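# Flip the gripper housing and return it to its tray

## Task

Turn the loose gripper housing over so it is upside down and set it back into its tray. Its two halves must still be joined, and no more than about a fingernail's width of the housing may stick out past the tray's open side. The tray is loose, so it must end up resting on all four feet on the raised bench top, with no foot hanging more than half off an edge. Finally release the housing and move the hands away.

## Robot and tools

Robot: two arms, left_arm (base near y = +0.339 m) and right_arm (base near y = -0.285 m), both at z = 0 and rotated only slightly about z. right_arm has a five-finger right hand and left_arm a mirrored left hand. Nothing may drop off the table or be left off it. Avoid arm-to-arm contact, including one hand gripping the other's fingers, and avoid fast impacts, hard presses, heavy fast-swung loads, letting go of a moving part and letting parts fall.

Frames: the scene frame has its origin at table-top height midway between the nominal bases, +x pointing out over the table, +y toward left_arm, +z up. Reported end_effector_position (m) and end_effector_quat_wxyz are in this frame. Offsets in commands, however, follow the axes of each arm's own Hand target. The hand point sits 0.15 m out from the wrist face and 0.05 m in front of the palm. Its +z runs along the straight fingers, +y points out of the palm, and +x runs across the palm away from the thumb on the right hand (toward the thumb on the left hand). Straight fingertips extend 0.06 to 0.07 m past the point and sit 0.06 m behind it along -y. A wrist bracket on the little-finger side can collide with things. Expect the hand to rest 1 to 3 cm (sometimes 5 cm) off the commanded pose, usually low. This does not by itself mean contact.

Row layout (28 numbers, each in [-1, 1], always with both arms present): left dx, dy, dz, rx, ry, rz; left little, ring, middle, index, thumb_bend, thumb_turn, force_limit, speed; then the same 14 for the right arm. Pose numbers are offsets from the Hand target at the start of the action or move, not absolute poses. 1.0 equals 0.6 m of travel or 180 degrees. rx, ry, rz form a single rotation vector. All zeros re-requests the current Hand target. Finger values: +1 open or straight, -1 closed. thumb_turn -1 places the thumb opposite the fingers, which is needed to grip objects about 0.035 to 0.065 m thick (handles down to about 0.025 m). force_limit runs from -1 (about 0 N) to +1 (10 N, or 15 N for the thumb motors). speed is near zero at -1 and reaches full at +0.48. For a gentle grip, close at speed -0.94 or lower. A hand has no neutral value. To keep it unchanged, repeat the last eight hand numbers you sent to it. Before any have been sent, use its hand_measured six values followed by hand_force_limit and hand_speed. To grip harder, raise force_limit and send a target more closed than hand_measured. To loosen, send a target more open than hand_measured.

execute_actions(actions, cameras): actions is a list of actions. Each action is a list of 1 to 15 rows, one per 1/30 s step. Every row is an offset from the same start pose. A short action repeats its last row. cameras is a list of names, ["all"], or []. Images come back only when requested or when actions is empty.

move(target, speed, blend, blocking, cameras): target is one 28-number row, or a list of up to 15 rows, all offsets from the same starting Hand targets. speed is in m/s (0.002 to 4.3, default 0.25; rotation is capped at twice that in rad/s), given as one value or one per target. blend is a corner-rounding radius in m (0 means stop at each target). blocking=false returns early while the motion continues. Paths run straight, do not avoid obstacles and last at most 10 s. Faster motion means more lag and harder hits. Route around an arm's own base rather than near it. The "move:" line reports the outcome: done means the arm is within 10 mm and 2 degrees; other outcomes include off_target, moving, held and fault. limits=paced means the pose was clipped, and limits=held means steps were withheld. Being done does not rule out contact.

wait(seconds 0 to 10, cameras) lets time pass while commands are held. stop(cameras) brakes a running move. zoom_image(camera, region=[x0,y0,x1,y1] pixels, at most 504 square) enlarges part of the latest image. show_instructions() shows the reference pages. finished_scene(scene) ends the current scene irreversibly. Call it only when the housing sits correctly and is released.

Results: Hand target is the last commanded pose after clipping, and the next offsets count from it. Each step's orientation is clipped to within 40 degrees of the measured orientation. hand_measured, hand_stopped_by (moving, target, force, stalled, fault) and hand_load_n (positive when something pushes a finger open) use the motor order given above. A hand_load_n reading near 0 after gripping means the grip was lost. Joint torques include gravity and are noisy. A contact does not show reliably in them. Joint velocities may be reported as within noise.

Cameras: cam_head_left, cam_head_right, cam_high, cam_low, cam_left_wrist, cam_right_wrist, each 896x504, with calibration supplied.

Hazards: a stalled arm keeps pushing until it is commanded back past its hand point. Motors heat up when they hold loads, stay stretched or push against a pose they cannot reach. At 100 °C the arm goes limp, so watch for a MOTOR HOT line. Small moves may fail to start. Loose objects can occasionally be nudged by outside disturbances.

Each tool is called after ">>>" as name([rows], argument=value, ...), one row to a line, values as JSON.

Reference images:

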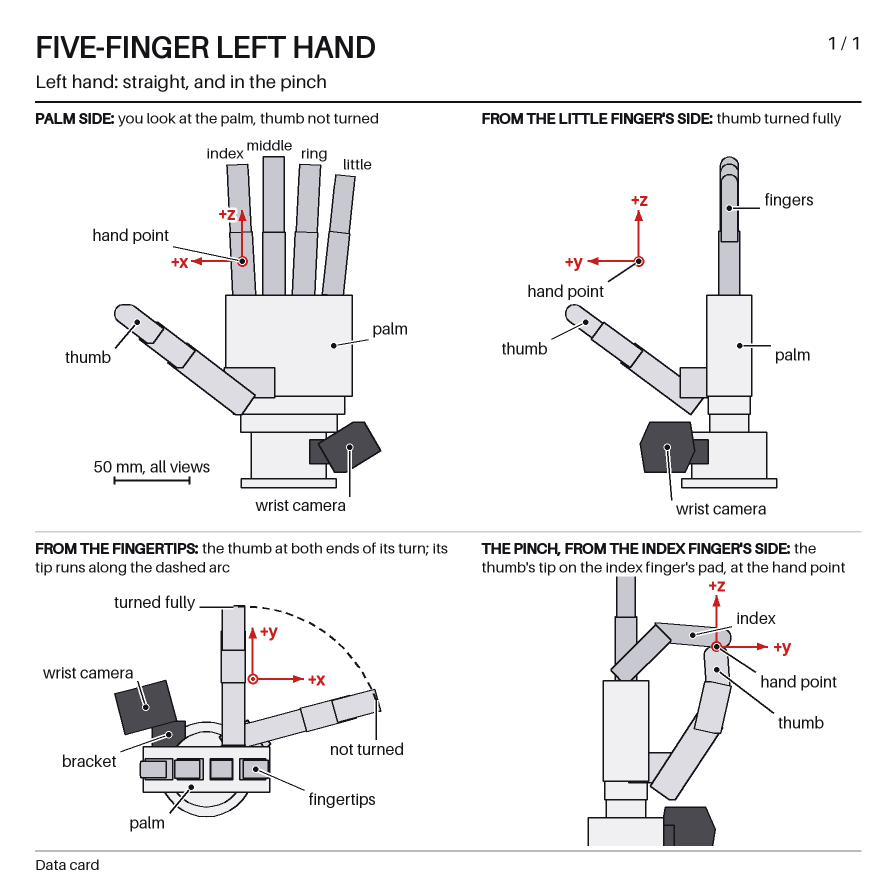

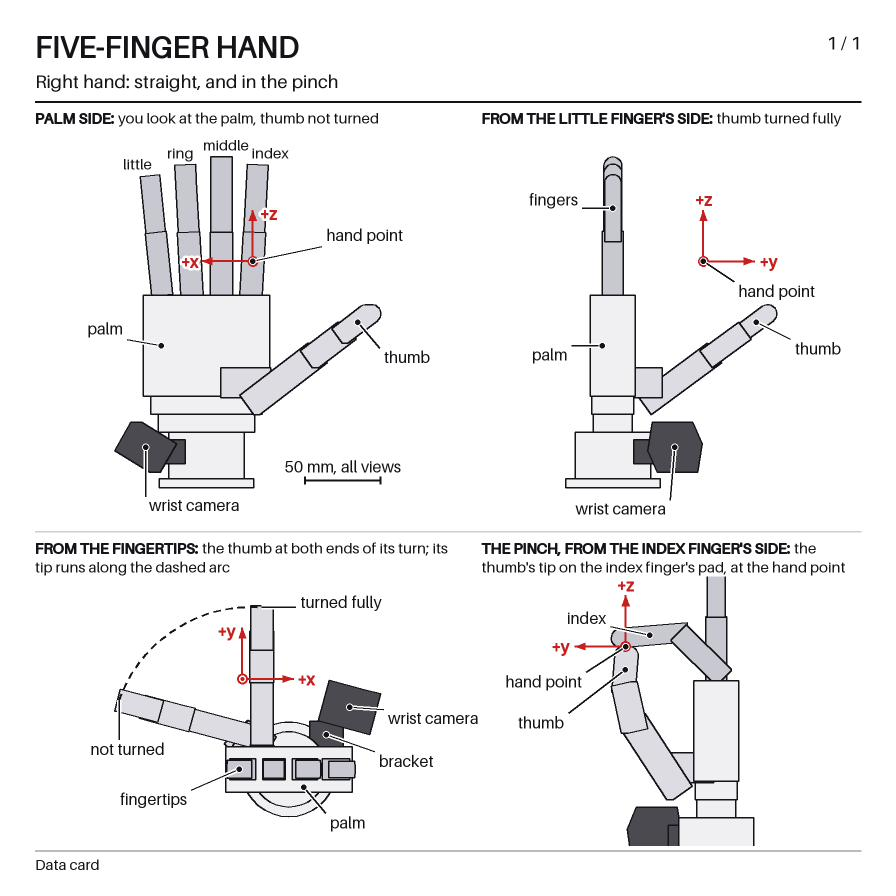

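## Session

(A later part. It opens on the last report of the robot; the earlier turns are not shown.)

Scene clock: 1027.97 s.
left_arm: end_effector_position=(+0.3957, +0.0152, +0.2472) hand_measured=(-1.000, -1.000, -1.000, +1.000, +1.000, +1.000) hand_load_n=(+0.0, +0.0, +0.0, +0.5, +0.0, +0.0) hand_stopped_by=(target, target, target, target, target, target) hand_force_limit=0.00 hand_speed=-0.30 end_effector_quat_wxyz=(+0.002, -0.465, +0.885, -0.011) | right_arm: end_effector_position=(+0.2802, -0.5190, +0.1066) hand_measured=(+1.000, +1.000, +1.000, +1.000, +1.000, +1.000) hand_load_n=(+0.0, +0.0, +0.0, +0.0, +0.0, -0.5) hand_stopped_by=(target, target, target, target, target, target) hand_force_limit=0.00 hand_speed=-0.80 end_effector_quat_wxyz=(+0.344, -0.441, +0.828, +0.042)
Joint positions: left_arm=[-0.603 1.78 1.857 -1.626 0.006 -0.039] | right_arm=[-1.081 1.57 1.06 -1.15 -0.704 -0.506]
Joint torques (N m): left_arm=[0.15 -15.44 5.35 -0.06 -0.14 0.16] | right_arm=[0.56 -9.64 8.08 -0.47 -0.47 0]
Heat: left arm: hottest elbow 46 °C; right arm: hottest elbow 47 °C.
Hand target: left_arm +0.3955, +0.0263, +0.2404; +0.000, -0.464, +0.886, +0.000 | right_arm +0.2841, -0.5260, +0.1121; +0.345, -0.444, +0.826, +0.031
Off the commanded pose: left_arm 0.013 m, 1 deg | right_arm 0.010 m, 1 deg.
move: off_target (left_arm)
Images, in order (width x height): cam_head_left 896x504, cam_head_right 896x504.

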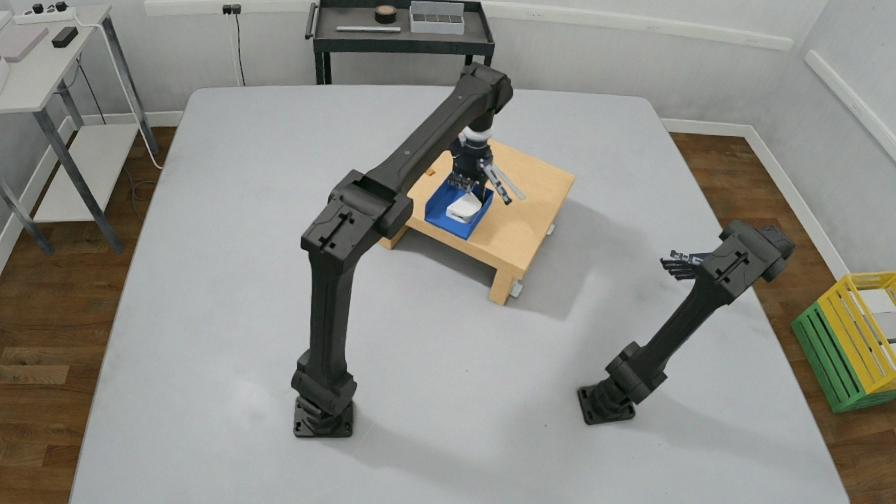

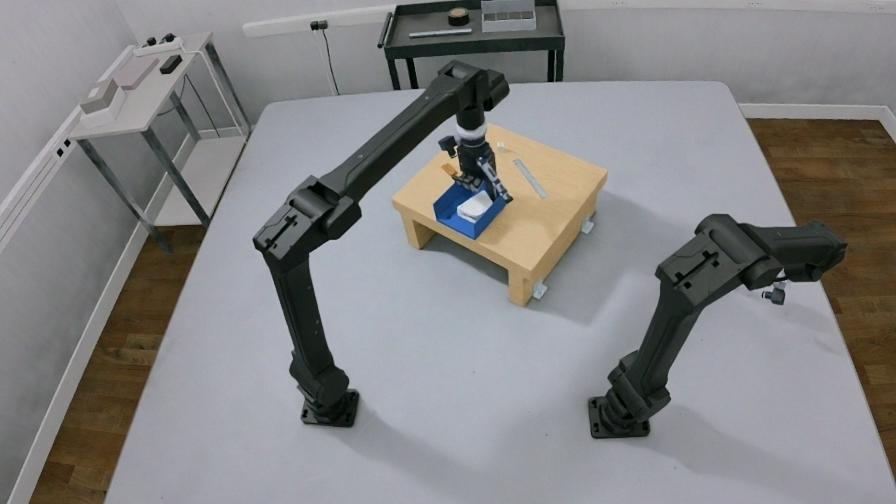

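>>> move(target=[-0.0215,0.0233,-0.0,0,0,0,-1,-1,-1,1,1,1,0,-0.3,0,0,0,0,0,0,1,1,1,1,1,1,0,-0.8], speed=0.03, cameras=["cam_head_left","cam_head_right"])

>>> zoom_image(camera="cam_head_left", region=[420, 150, 520, 250])

>>> zoom_image(camera="cam_head_right", region=[430, 150, 530, 250])

Scene clock: 1039.00 s.
left_arm: end_effector_position=(+0.3911, +0.0337, +0.2472) hand_measured=(-1.000, -1.000, -1.000, +1.000, +1.000, +1.000) hand_load_n=(+0.0, +0.0, +0.0, +0.5, -0.5, +0.0) hand_stopped_by=(target, target, target, target, target, target) hand_force_limit=0.00 hand_speed=-0.30 end_effector_quat_wxyz=(+0.001, -0.465, +0.885, -0.011) | right_arm: end_effector_position=(+0.2802, -0.5190, +0.1066) hand_measured=(+1.000, +1.000, +1.000, +1.000, +1.000, +1.000) hand_load_n=(+0.0, +0.0, +0.0, +0.0, +0.0, +0.0) hand_stopped_by=(target, target, target, target, target, target) hand_force_limit=0.00 hand_speed=-0.80 end_effector_quat_wxyz=(+0.344, -0.441, +0.828, +0.042)
Joint positions: left_arm=[-0.58 1.739 1.802 -1.613 0.008 -0.014] | right_arm=[-1.081 1.57 1.06 -1.15 -0.704 -0.506]
Joint torques (N m): left_arm=[0.21 -14.68 5.39 -0.02 -0.22 0.18] | right_arm=[0.56 -9.64 8.09 -0.47 -0.47 0]
Heat: left arm: hottest elbow 46 °C; right arm: hottest elbow 47 °C.
Hand target: left_arm +0.3914, +0.0449, +0.2404; +0.000, -0.464, +0.886, +0.001 | right_arm +0.2841, -0.5260, +0.1121; +0.345, -0.444, +0.826, +0.031
Off the commanded pose: left_arm 0.013 m, 1 deg | right_arm 0.010 m, 1 deg.
move: off_target (left_arm)
Images, in order (width x height): cam_head_left 896x504, cam_head_right 896x504.

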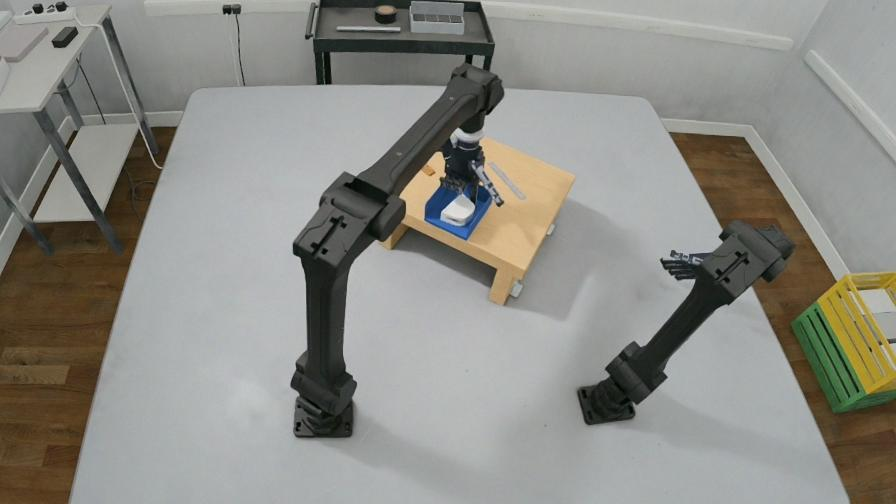

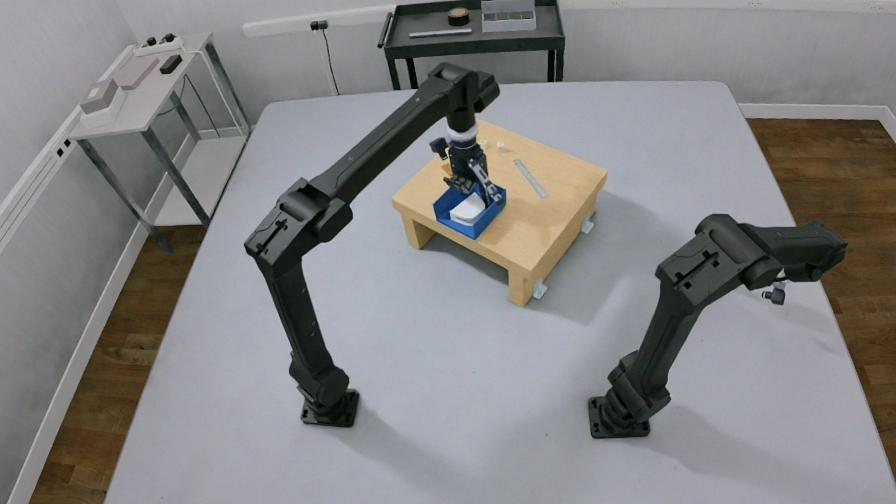

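Scaled by 5.040 from the camera's 896x504 image, which has a finer 1280x720 frame.

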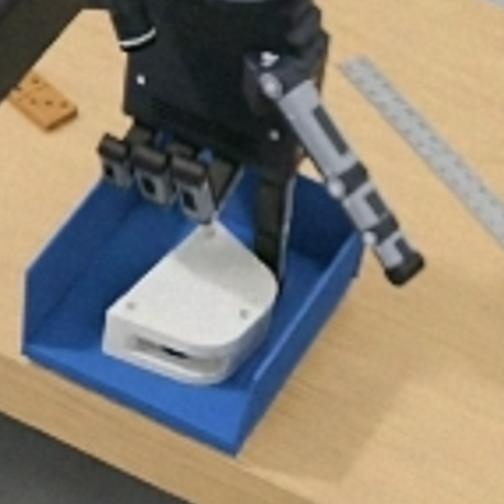

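Scaled by 5.040 from the camera's 896x504 image, which has a finer 1280x720 frame.

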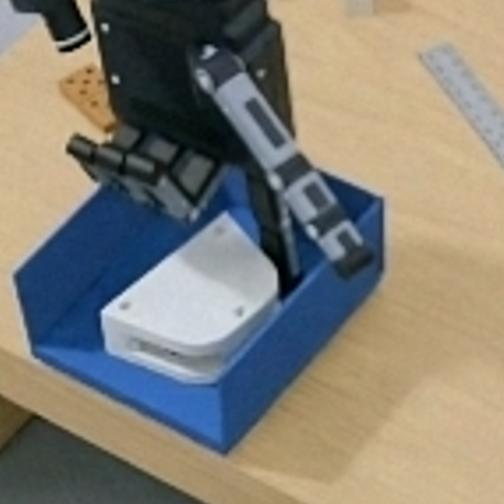

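>>> move(target=[-0.005,0.0333,-0.0,0,0,0,-1,-1,-1,1,1,1,0,-0.3,0,0,0,0,0,0,1,1,1,1,1,1,0,-0.8], speed=0.03, cameras=["cam_head_left","cam_head_right"])

>>> zoom_image(camera="cam_head_left", region=[420, 150, 520, 250])

>>> zoom_image(camera="cam_head_right", region=[430, 150, 530, 250])

Scene clock: 1056.27 s.
left_arm: end_effector_position=(+0.3787, +0.0491, +0.2470) hand_measured=(-1.000, -1.000, -1.000, +1.000, +1.000, +1.000) hand_load_n=(+0.0, +0.0, +0.0, +0.5, -0.5, +0.0) hand_stopped_by=(target, target, target, target, target, target) hand_force_limit=0.00 hand_speed=-0.30 end_effector_quat_wxyz=(+0.002, -0.467, +0.884, -0.012) | right_arm: end_effector_position=(+0.2802, -0.5190, +0.1066) hand_measured=(+1.000, +1.000, +1.000, +1.000, +1.000, +1.000) hand_load_n=(+0.0, +0.0, +0.0, +0.0, +0.0, +0.0) hand_stopped_by=(target, target, target, target, target, target) hand_force_limit=0.00 hand_speed=-0.80 end_effector_quat_wxyz=(+0.344, -0.441, +0.828, +0.042)
Joint positions: left_arm=[-0.569 1.685 1.73 -1.594 0.008 -0.009] | right_arm=[-1.081 1.57 1.06 -1.15 -0.704 -0.506]
Joint torques (N m): left_arm=[-0.15 -13.92 5.39 -0.06 -0.22 0.17] | right_arm=[0.56 -9.64 8.08 -0.46 -0.47 0]
Heat: left arm: hottest elbow 46 °C; right arm: hottest elbow 47 °C.
Hand target: left_arm +0.3767, +0.0588, +0.2405; +0.000, -0.464, +0.886, +0.000 | right_arm +0.2841, -0.5260, +0.1121; +0.345, -0.444, +0.826, +0.031
Off the commanded pose: left_arm 0.012 m, 1 deg | right_arm 0.010 m, 1 deg.
move: off_target (left_arm)
Images, in order (width x height): cam_head_left 896x504, cam_head_right 896x504.

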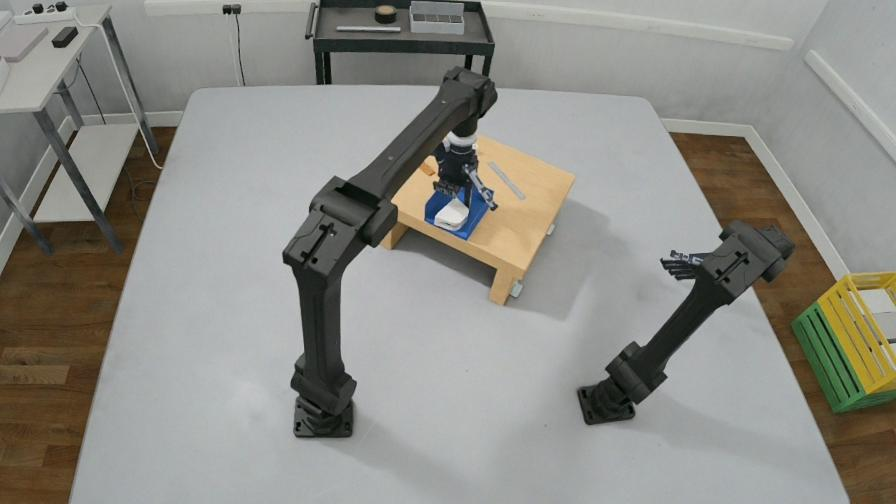

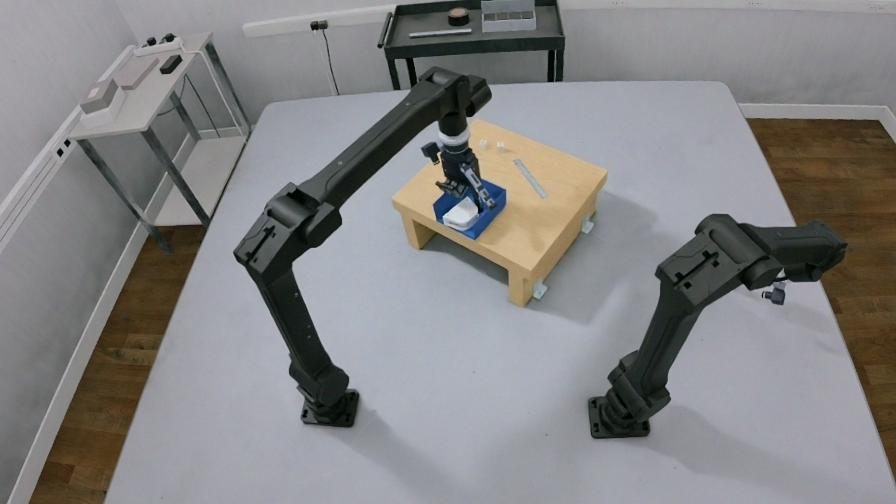

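Scaled by 5.040 from the camera's 896x504 image, which has a finer 1280x720 frame.

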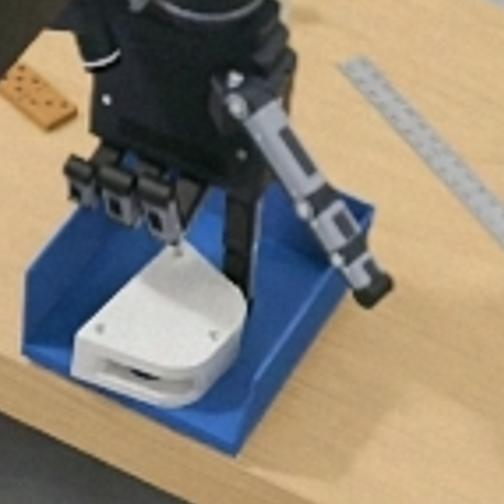

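Scaled by 5.040 from the camera's 896x504 image, which has a finer 1280x720 frame.

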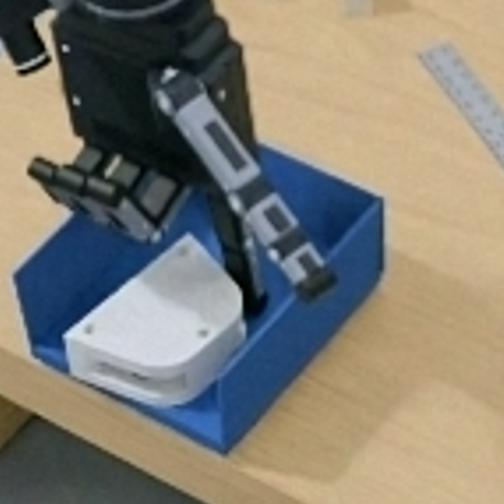

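>>> move(target=[-0.003,0.03,-0.0,0,0,0,-1,-1,-1,1,1,1,0,-0.3,0,0,0,0,0,0,1,1,1,1,1,1,0,-0.8], speed=0.03, cameras=["cam_head_left","cam_head_right","cam_low"])

>>> zoom_image(camera="cam_head_left", region=[420, 150, 520, 250])

>>> zoom_image(camera="cam_head_right", region=[430, 150, 530, 250])

Scene clock: 1089.97 s.
left_arm: end_effector_position=(+0.3655, +0.0611, +0.2470) hand_measured=(-1.000, -1.000, -1.000, +1.000, +1.000, +1.000) hand_load_n=(+0.0, +0.0, +0.0, +0.5, +0.0, +0.0) hand_stopped_by=(target, target, target, target, target, target) hand_force_limit=0.00 hand_speed=-0.30 end_effector_quat_wxyz=(+0.002, -0.468, +0.884, -0.011) | right_arm: end_effector_position=(+0.2802, -0.5190, +0.1066) hand_measured=(+1.000, +1.000, +1.000, +1.000, +1.000, +1.000) hand_load_n=(+0.0, +0.0, +0.0, +0.0, -0.5, -0.5) hand_stopped_by=(target, target, target, target, target, target) hand_force_limit=0.00 hand_speed=-0.80 end_effector_quat_wxyz=(+0.344, -0.441, +0.828, +0.042)
Joint positions: left_arm=[-0.564 1.636 1.669 -1.581 0.007 -0.005] | right_arm=[-1.081 1.57 1.06 -1.15 -0.704 -0.506]
Joint torques (N m): left_arm=[-0.26 -13.22 5.38 -0.08 -0.19 0.15] | right_arm=[0.56 -9.64 8.08 -0.47 -0.47 0]
Heat: left arm: hottest elbow 46 °C; right arm: hottest elbow 47 °C.
Hand target: left_arm +0.3629, +0.0704, +0.2406; +0.000, -0.464, +0.886, +0.000 | right_arm +0.2841, -0.5260, +0.1121; +0.345, -0.444, +0.826, +0.031
Off the commanded pose: left_arm 0.012 m, 1 deg | right_arm 0.010 m, 1 deg.
move: off_target (left_arm)
Images, in order (width x height): cam_head_left 896x504, cam_head_right 896x504, cam_low 896x504.

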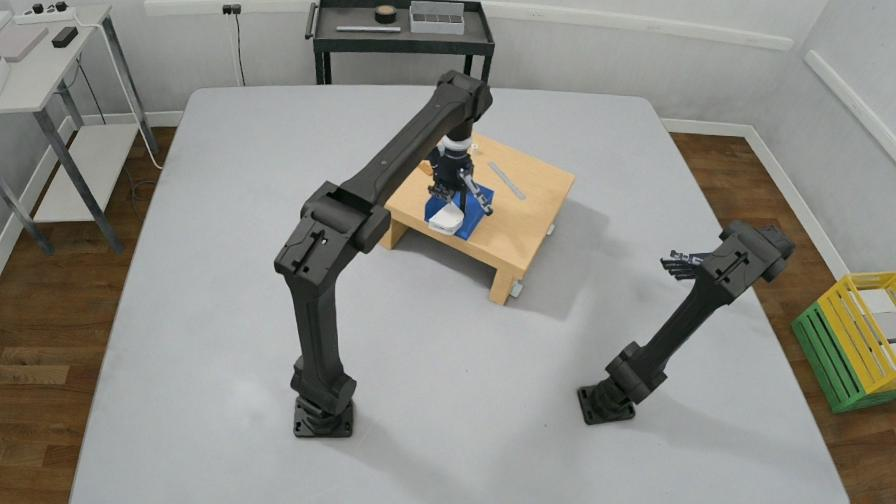

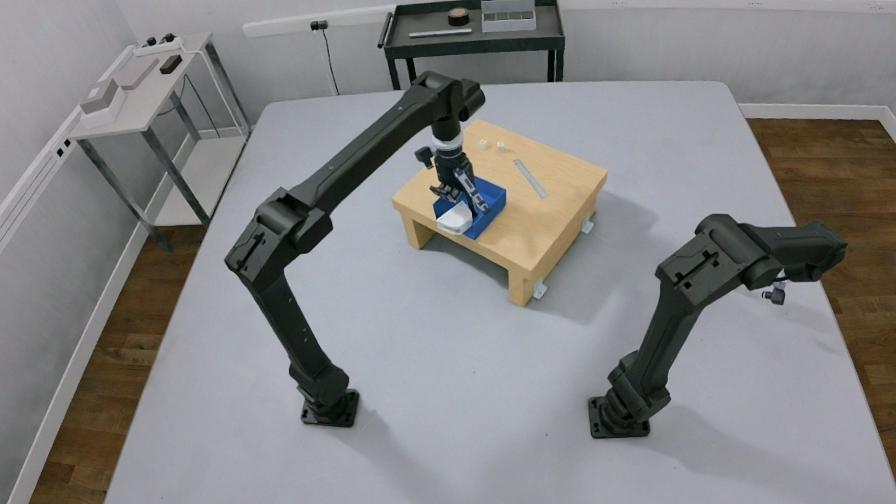

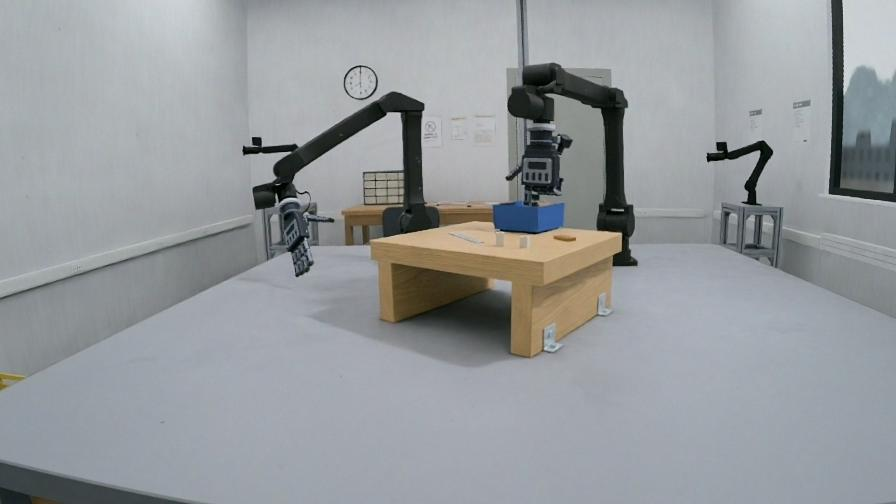

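Scaled by 5.040 from the camera's 896x504 image, which has a finer 1280x720 frame.

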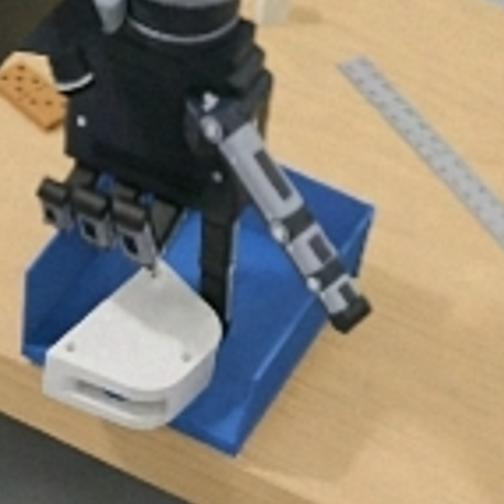

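Scaled by 5.040 from the camera's 896x504 image, which has a finer 1280x720 frame.

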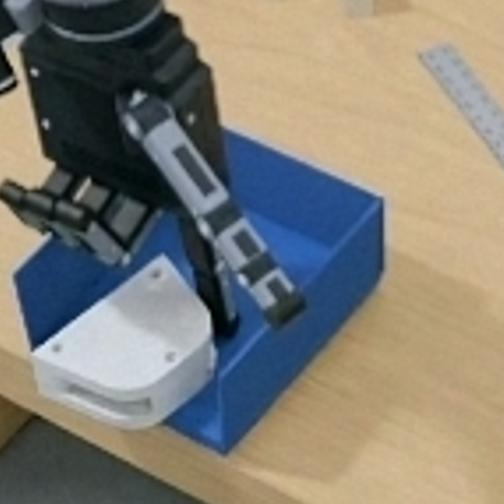

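>>> move(target=[-0.0,0.0167,-0.0,0,0,0,-1,-1,-1,1,1,1,0,-0.3,0,0,0,0,0,0,1,1,1,1,1,1,0,-0.8], speed=0.03, cameras=["cam_head_left","cam_head_right","cam_left_wrist"])

>>> zoom_image(camera="cam_head_left", region=[420, 150, 520, 250])

>>> zoom_image(camera="cam_head_right", region=[430, 150, 530, 250])

Scene clock: 1103.67 s.
left_arm: end_effector_position=(+0.3578, +0.0673, +0.2467) hand_measured=(-1.000, -1.000, -1.000, +1.000, +1.000, +1.000) hand_load_n=(+0.0, +0.0, +0.0, +0.5, +0.0, +0.0) hand_stopped_by=(target, target, target, target, target, target) hand_force_limit=0.00 hand_speed=-0.30 end_effector_quat_wxyz=(+0.002, -0.468, +0.884, -0.011) | right_arm: end_effector_position=(+0.2802, -0.5190, +0.1066) hand_measured=(+1.000, +1.000, +1.000, +1.000, +1.000, +1.000) hand_load_n=(+0.0, +0.0, +0.0, +0.0, +0.0, +0.0) hand_stopped_by=(target, target, target, target, target, target) hand_force_limit=0.00 hand_speed=-0.80 end_effector_quat_wxyz=(+0.344, -0.441, +0.828, +0.042)
Joint positions: left_arm=[-0.563 1.61 1.636 -1.575 0.007 -0.005] | right_arm=[-1.081 1.57 1.06 -1.15 -0.704 -0.506]
Joint torques (N m): left_arm=[-0.32 -12.98 5.35 -0.08 -0.17 0.16] | right_arm=[0.56 -9.64 8.08 -0.47 -0.47 0.01]
Heat: left arm: hottest elbow 46 °C; right arm: hottest elbow 47 °C.
Hand target: left_arm +0.3546, +0.0762, +0.2404; +0.000, -0.464, +0.886, +0.001 | right_arm +0.2841, -0.5260, +0.1121; +0.345, -0.444, +0.826, +0.031
Off the commanded pose: left_arm 0.011 m, 1 deg | right_arm 0.010 m, 1 deg.
move: off_target (left_arm)
camera_calibration:
cam_left_wrist: T_world_to_cam=[[0.619999, -0.784597, -0.00290496, -0.163317], [-0.677197, -0.536992, 0.503034, 0.153281], [-0.396239, -0.309913, -0.864262, 0.489714], [0, 0, 0, 1]] pos_world=[0.399102, 0.105941, 0.345661]
Images, in order (width x height): cam_head_left 896x504, cam_head_right 896x504, cam_left_wrist 896x504.

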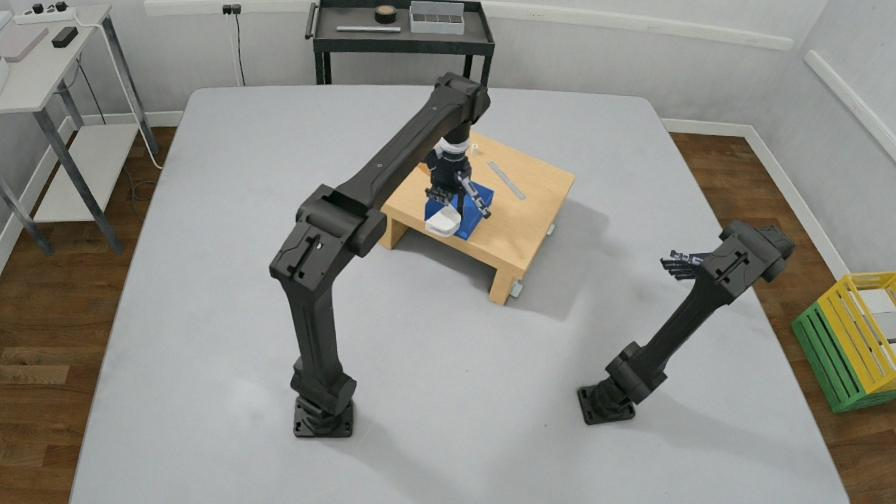

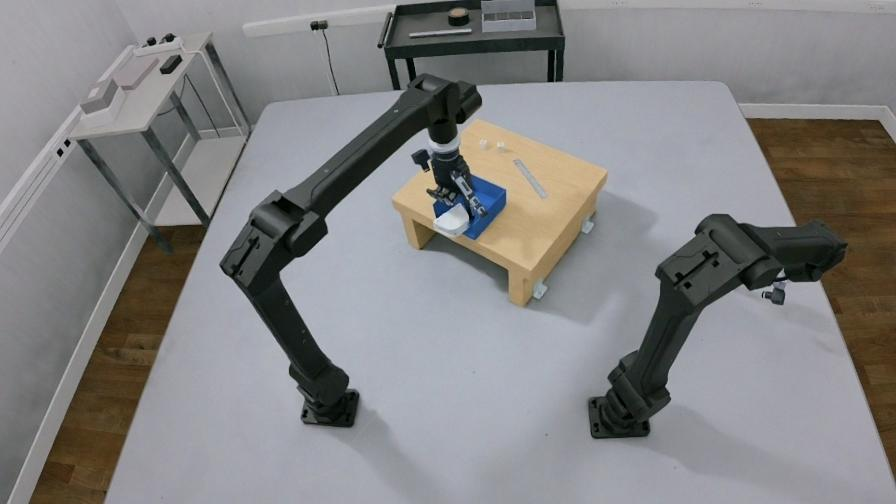

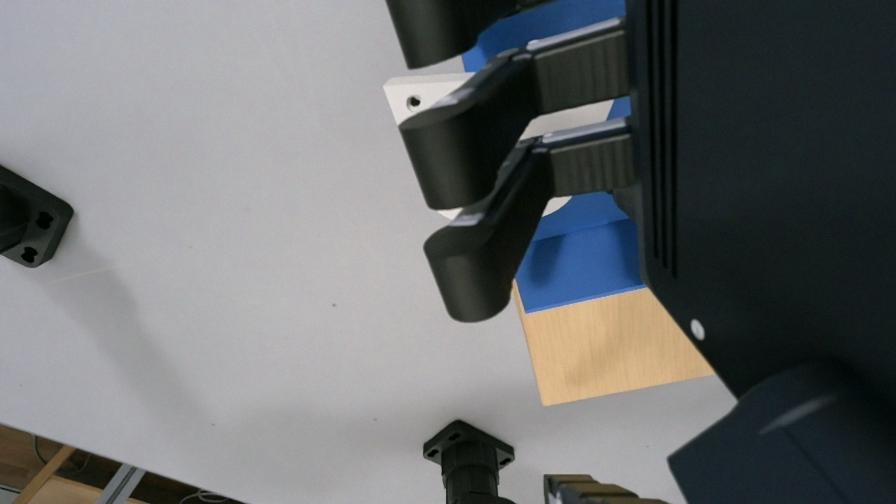

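Scaled by 5.040 from the camera's 896x504 image, which has a finer 1280x720 frame.

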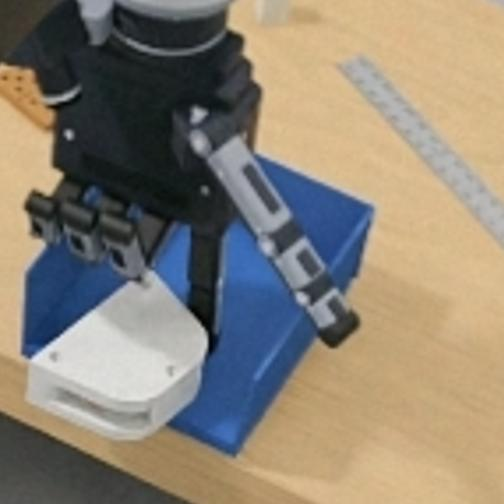

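Scaled by 5.040 from the camera's 896x504 image, which has a finer 1280x720 frame.

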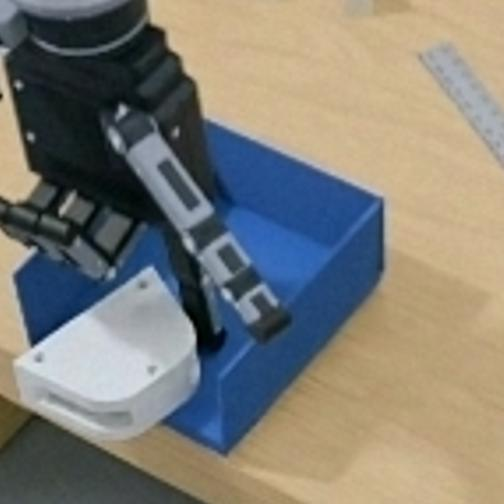

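>>> move([
  [0.0167,-0.0333,0,0,0,0,-1,-1,-1,1,1,1,0,-0.3,0,0,0,0,0,0,1,1,1,1,1,1,0,-0.8],
  [0.0167,-0.0333,-0.15,0,0,0,-1,-1,-1,1,1,1,0,-0.3,0,0,0,0,0,0,1,1,1,1,1,1,0,-0.8],
], speed=[0.05,0.12], cameras=["cam_head_left","cam_head_right","cam_left_wrist"])

>>> zoom_image(camera="cam_head_left", region=[420, 150, 520, 250])

>>> zoom_image(camera="cam_head_right", region=[430, 150, 530, 250])

Scene clock: 1137.20 s.
left_arm: end_effector_position=(+0.3604, +0.0630, +0.3093) hand_measured=(-1.000, -1.000, -1.000, +1.000, +1.000, +1.000) hand_load_n=(+0.0, +0.0, +0.0, +0.0, +0.0, +0.0) hand_stopped_by=(target, target, target, target, target, target) hand_force_limit=0.00 hand_speed=-0.30 end_effector_quat_wxyz=(+0.012, -0.465, +0.885, -0.030) | right_arm: end_effector_position=(+0.2802, -0.5190, +0.1066) hand_measured=(+1.000, +1.000, +1.000, +1.000, +1.000, +1.000) hand_load_n=(+0.0, +0.0, +0.0, +0.0, +0.0, +0.0) hand_stopped_by=(target, target, target, target, target, target) hand_force_limit=0.00 hand_speed=-0.80 end_effector_quat_wxyz=(+0.344, -0.441, +0.828, +0.042)
Joint positions: left_arm=[-0.568 1.611 1.807 -1.703 0.006 -0.005] | right_arm=[-1.081 1.57 1.06 -1.15 -0.704 -0.506]
Joint torques (N m): left_arm=[-0.97 -13.45 10.55 -0.18 0.19 -0.06] | right_arm=[0.56 -9.64 8.09 -0.46 -0.47 0]
Heat: left arm: hottest elbow 46 °C; right arm: hottest elbow 47 °C.
Hand target: left_arm +0.3654, +0.0565, +0.3306; +0.000, -0.464, +0.886, +0.000 | right_arm +0.2841, -0.5260, +0.1121; +0.345, -0.444, +0.826, +0.031
Off the commanded pose: left_arm 0.023 m, 4 deg | right_arm 0.010 m, 1 deg.
joint sent to its limit (left arm) — joint 4 (wrist pitch), lower limit. The joint targets are off in orientation, not in position.
move: off_target (left_arm)
camera_calibration:
cam_left_wrist: T_world_to_cam=[[0.61544, -0.787266, 0.0380374, -0.17889], [-0.697681, -0.521684, 0.491007, 0.131451], [-0.36671, -0.328723, -0.870325, 0.535948], [0, 0, 0, 1]] pos_world=[0.398344, 0.10392, 0.40871]
Images, in order (width x height): cam_head_left 896x504, cam_head_right 896x504, cam_left_wrist 896x504.

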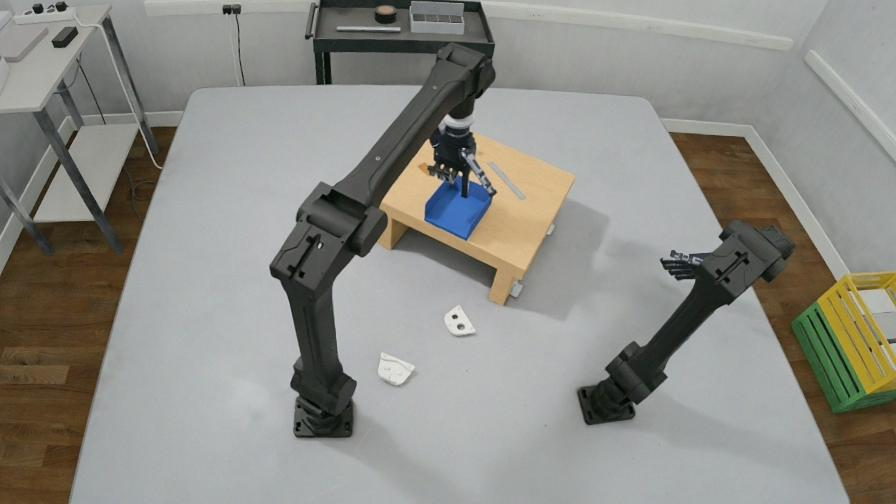

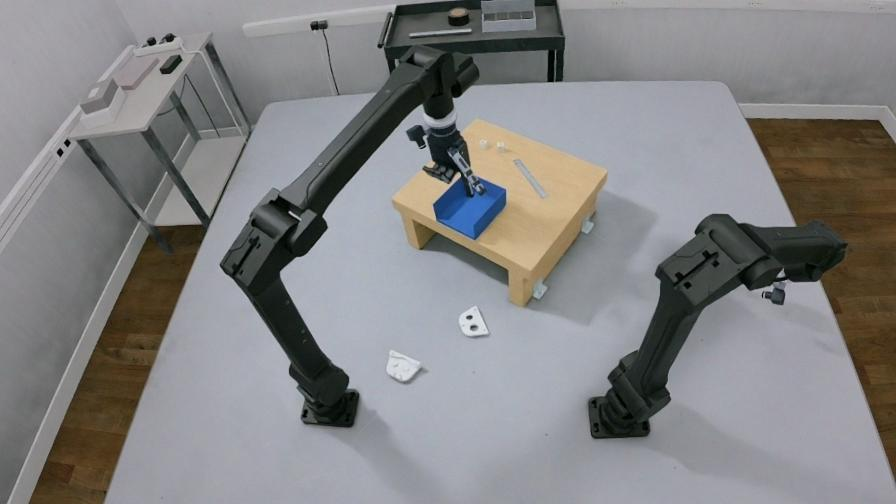

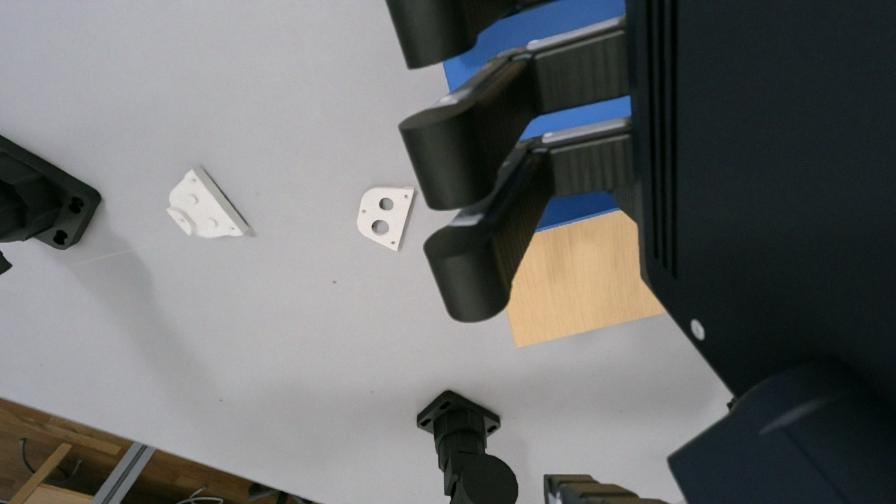

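Scaled by 5.040 from the camera's 896x504 image, which has a finer 1280x720 frame.

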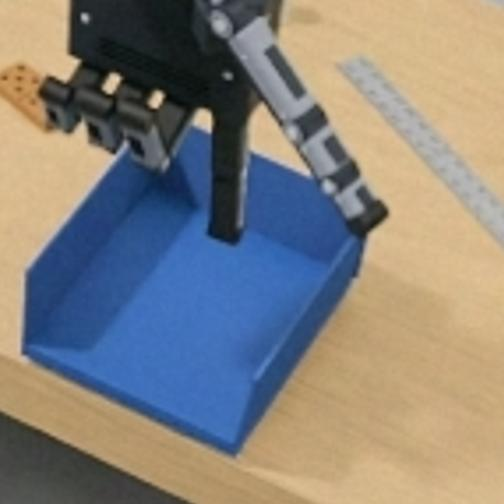

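Scaled by 5.040 from the camera's 896x504 image, which has a finer 1280x720 frame.

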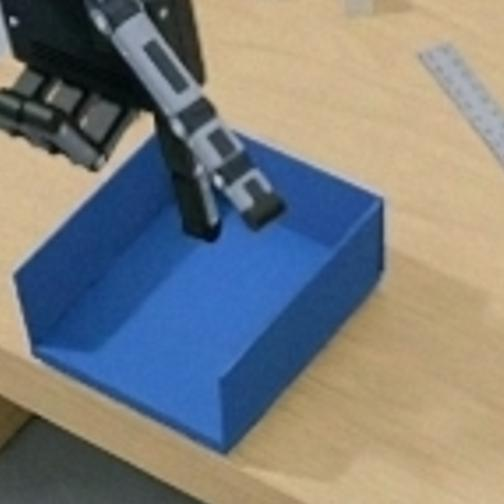

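>>> zoom_image(camera="cam_head_left", region=[360, 290, 500, 400])

>>> zoom_image(camera="cam_head_right", region=[370, 290, 510, 400])

>>> zoom_image(camera="cam_left_wrist", region=[120, 130, 440, 310])

Scaled by 3.600 from the camera's 896x504 image, which has a finer 1280x720 frame.

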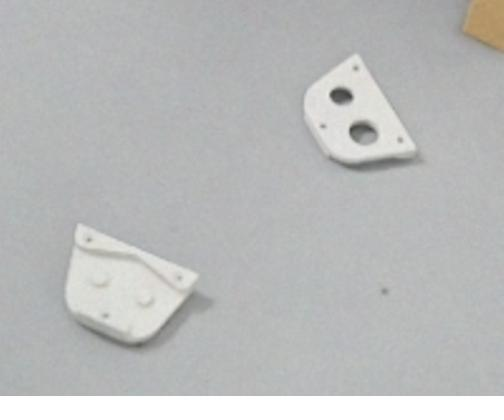

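Scaled by 3.600 from the camera's 896x504 image, which has a finer 1280x720 frame.

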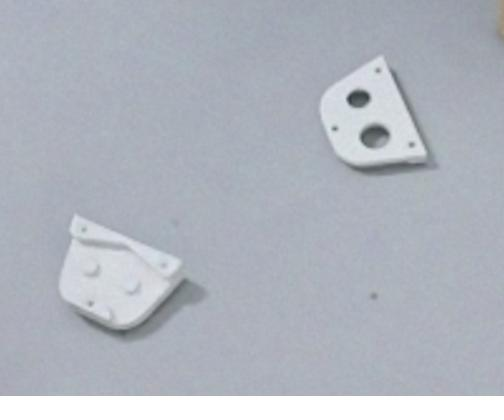

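Scaled by 1.575 from the camera's 896x504 image, which has a finer 1280x720 frame.

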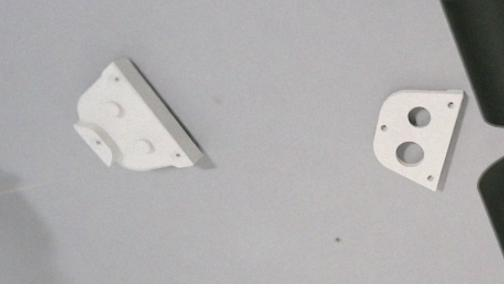

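>>> zoom_image(camera="cam_head_left", region=[435, 295, 485, 345])

>>> zoom_image(camera="cam_head_right", region=[450, 295, 500, 345])

>>> zoom_image(camera="cam_left_wrist", region=[330, 170, 430, 270])

>>> zoom_image(camera="cam_head_left", region=[370, 340, 420, 390])

>>> zoom_image(camera="cam_left_wrist", region=[150, 150, 260, 260])

Scaled by 10.080 from the camera's 896x504 image, which has a finer 1280x720 frame.

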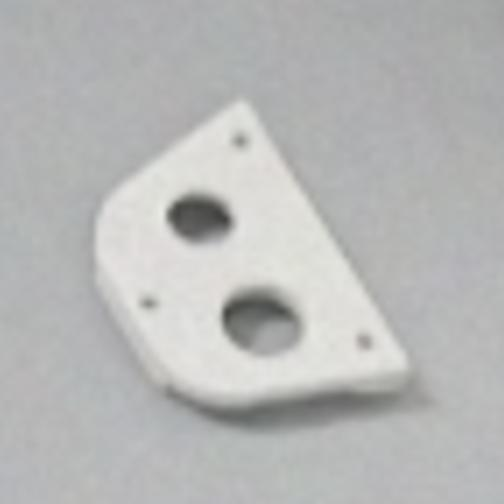

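Scaled by 10.080 from the camera's 896x504 image, which has a finer 1280x720 frame.

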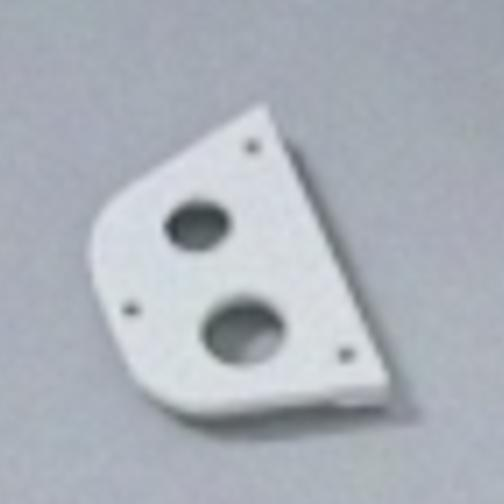

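Scaled by 5.040 from the camera's 896x504 image, which has a finer 1280x720 frame.

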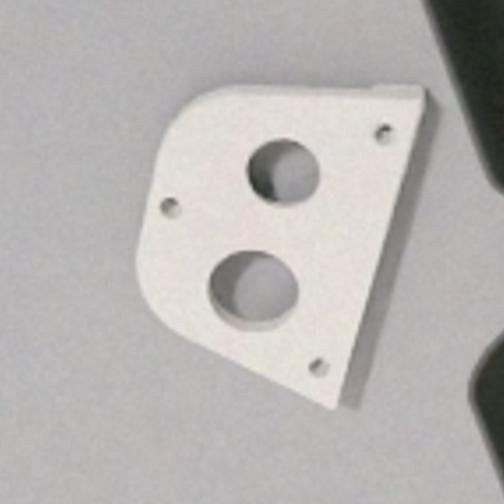

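Scaled by 10.080 from the camera's 896x504 image, which has a finer 1280x720 frame.

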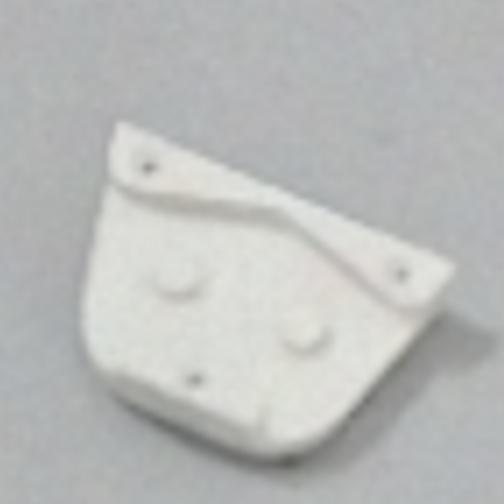

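Scaled by 4.582 from the camera's 896x504 image, which has a finer 1280x720 frame.

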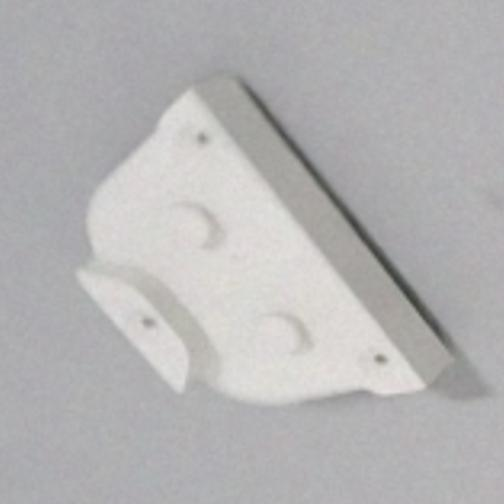

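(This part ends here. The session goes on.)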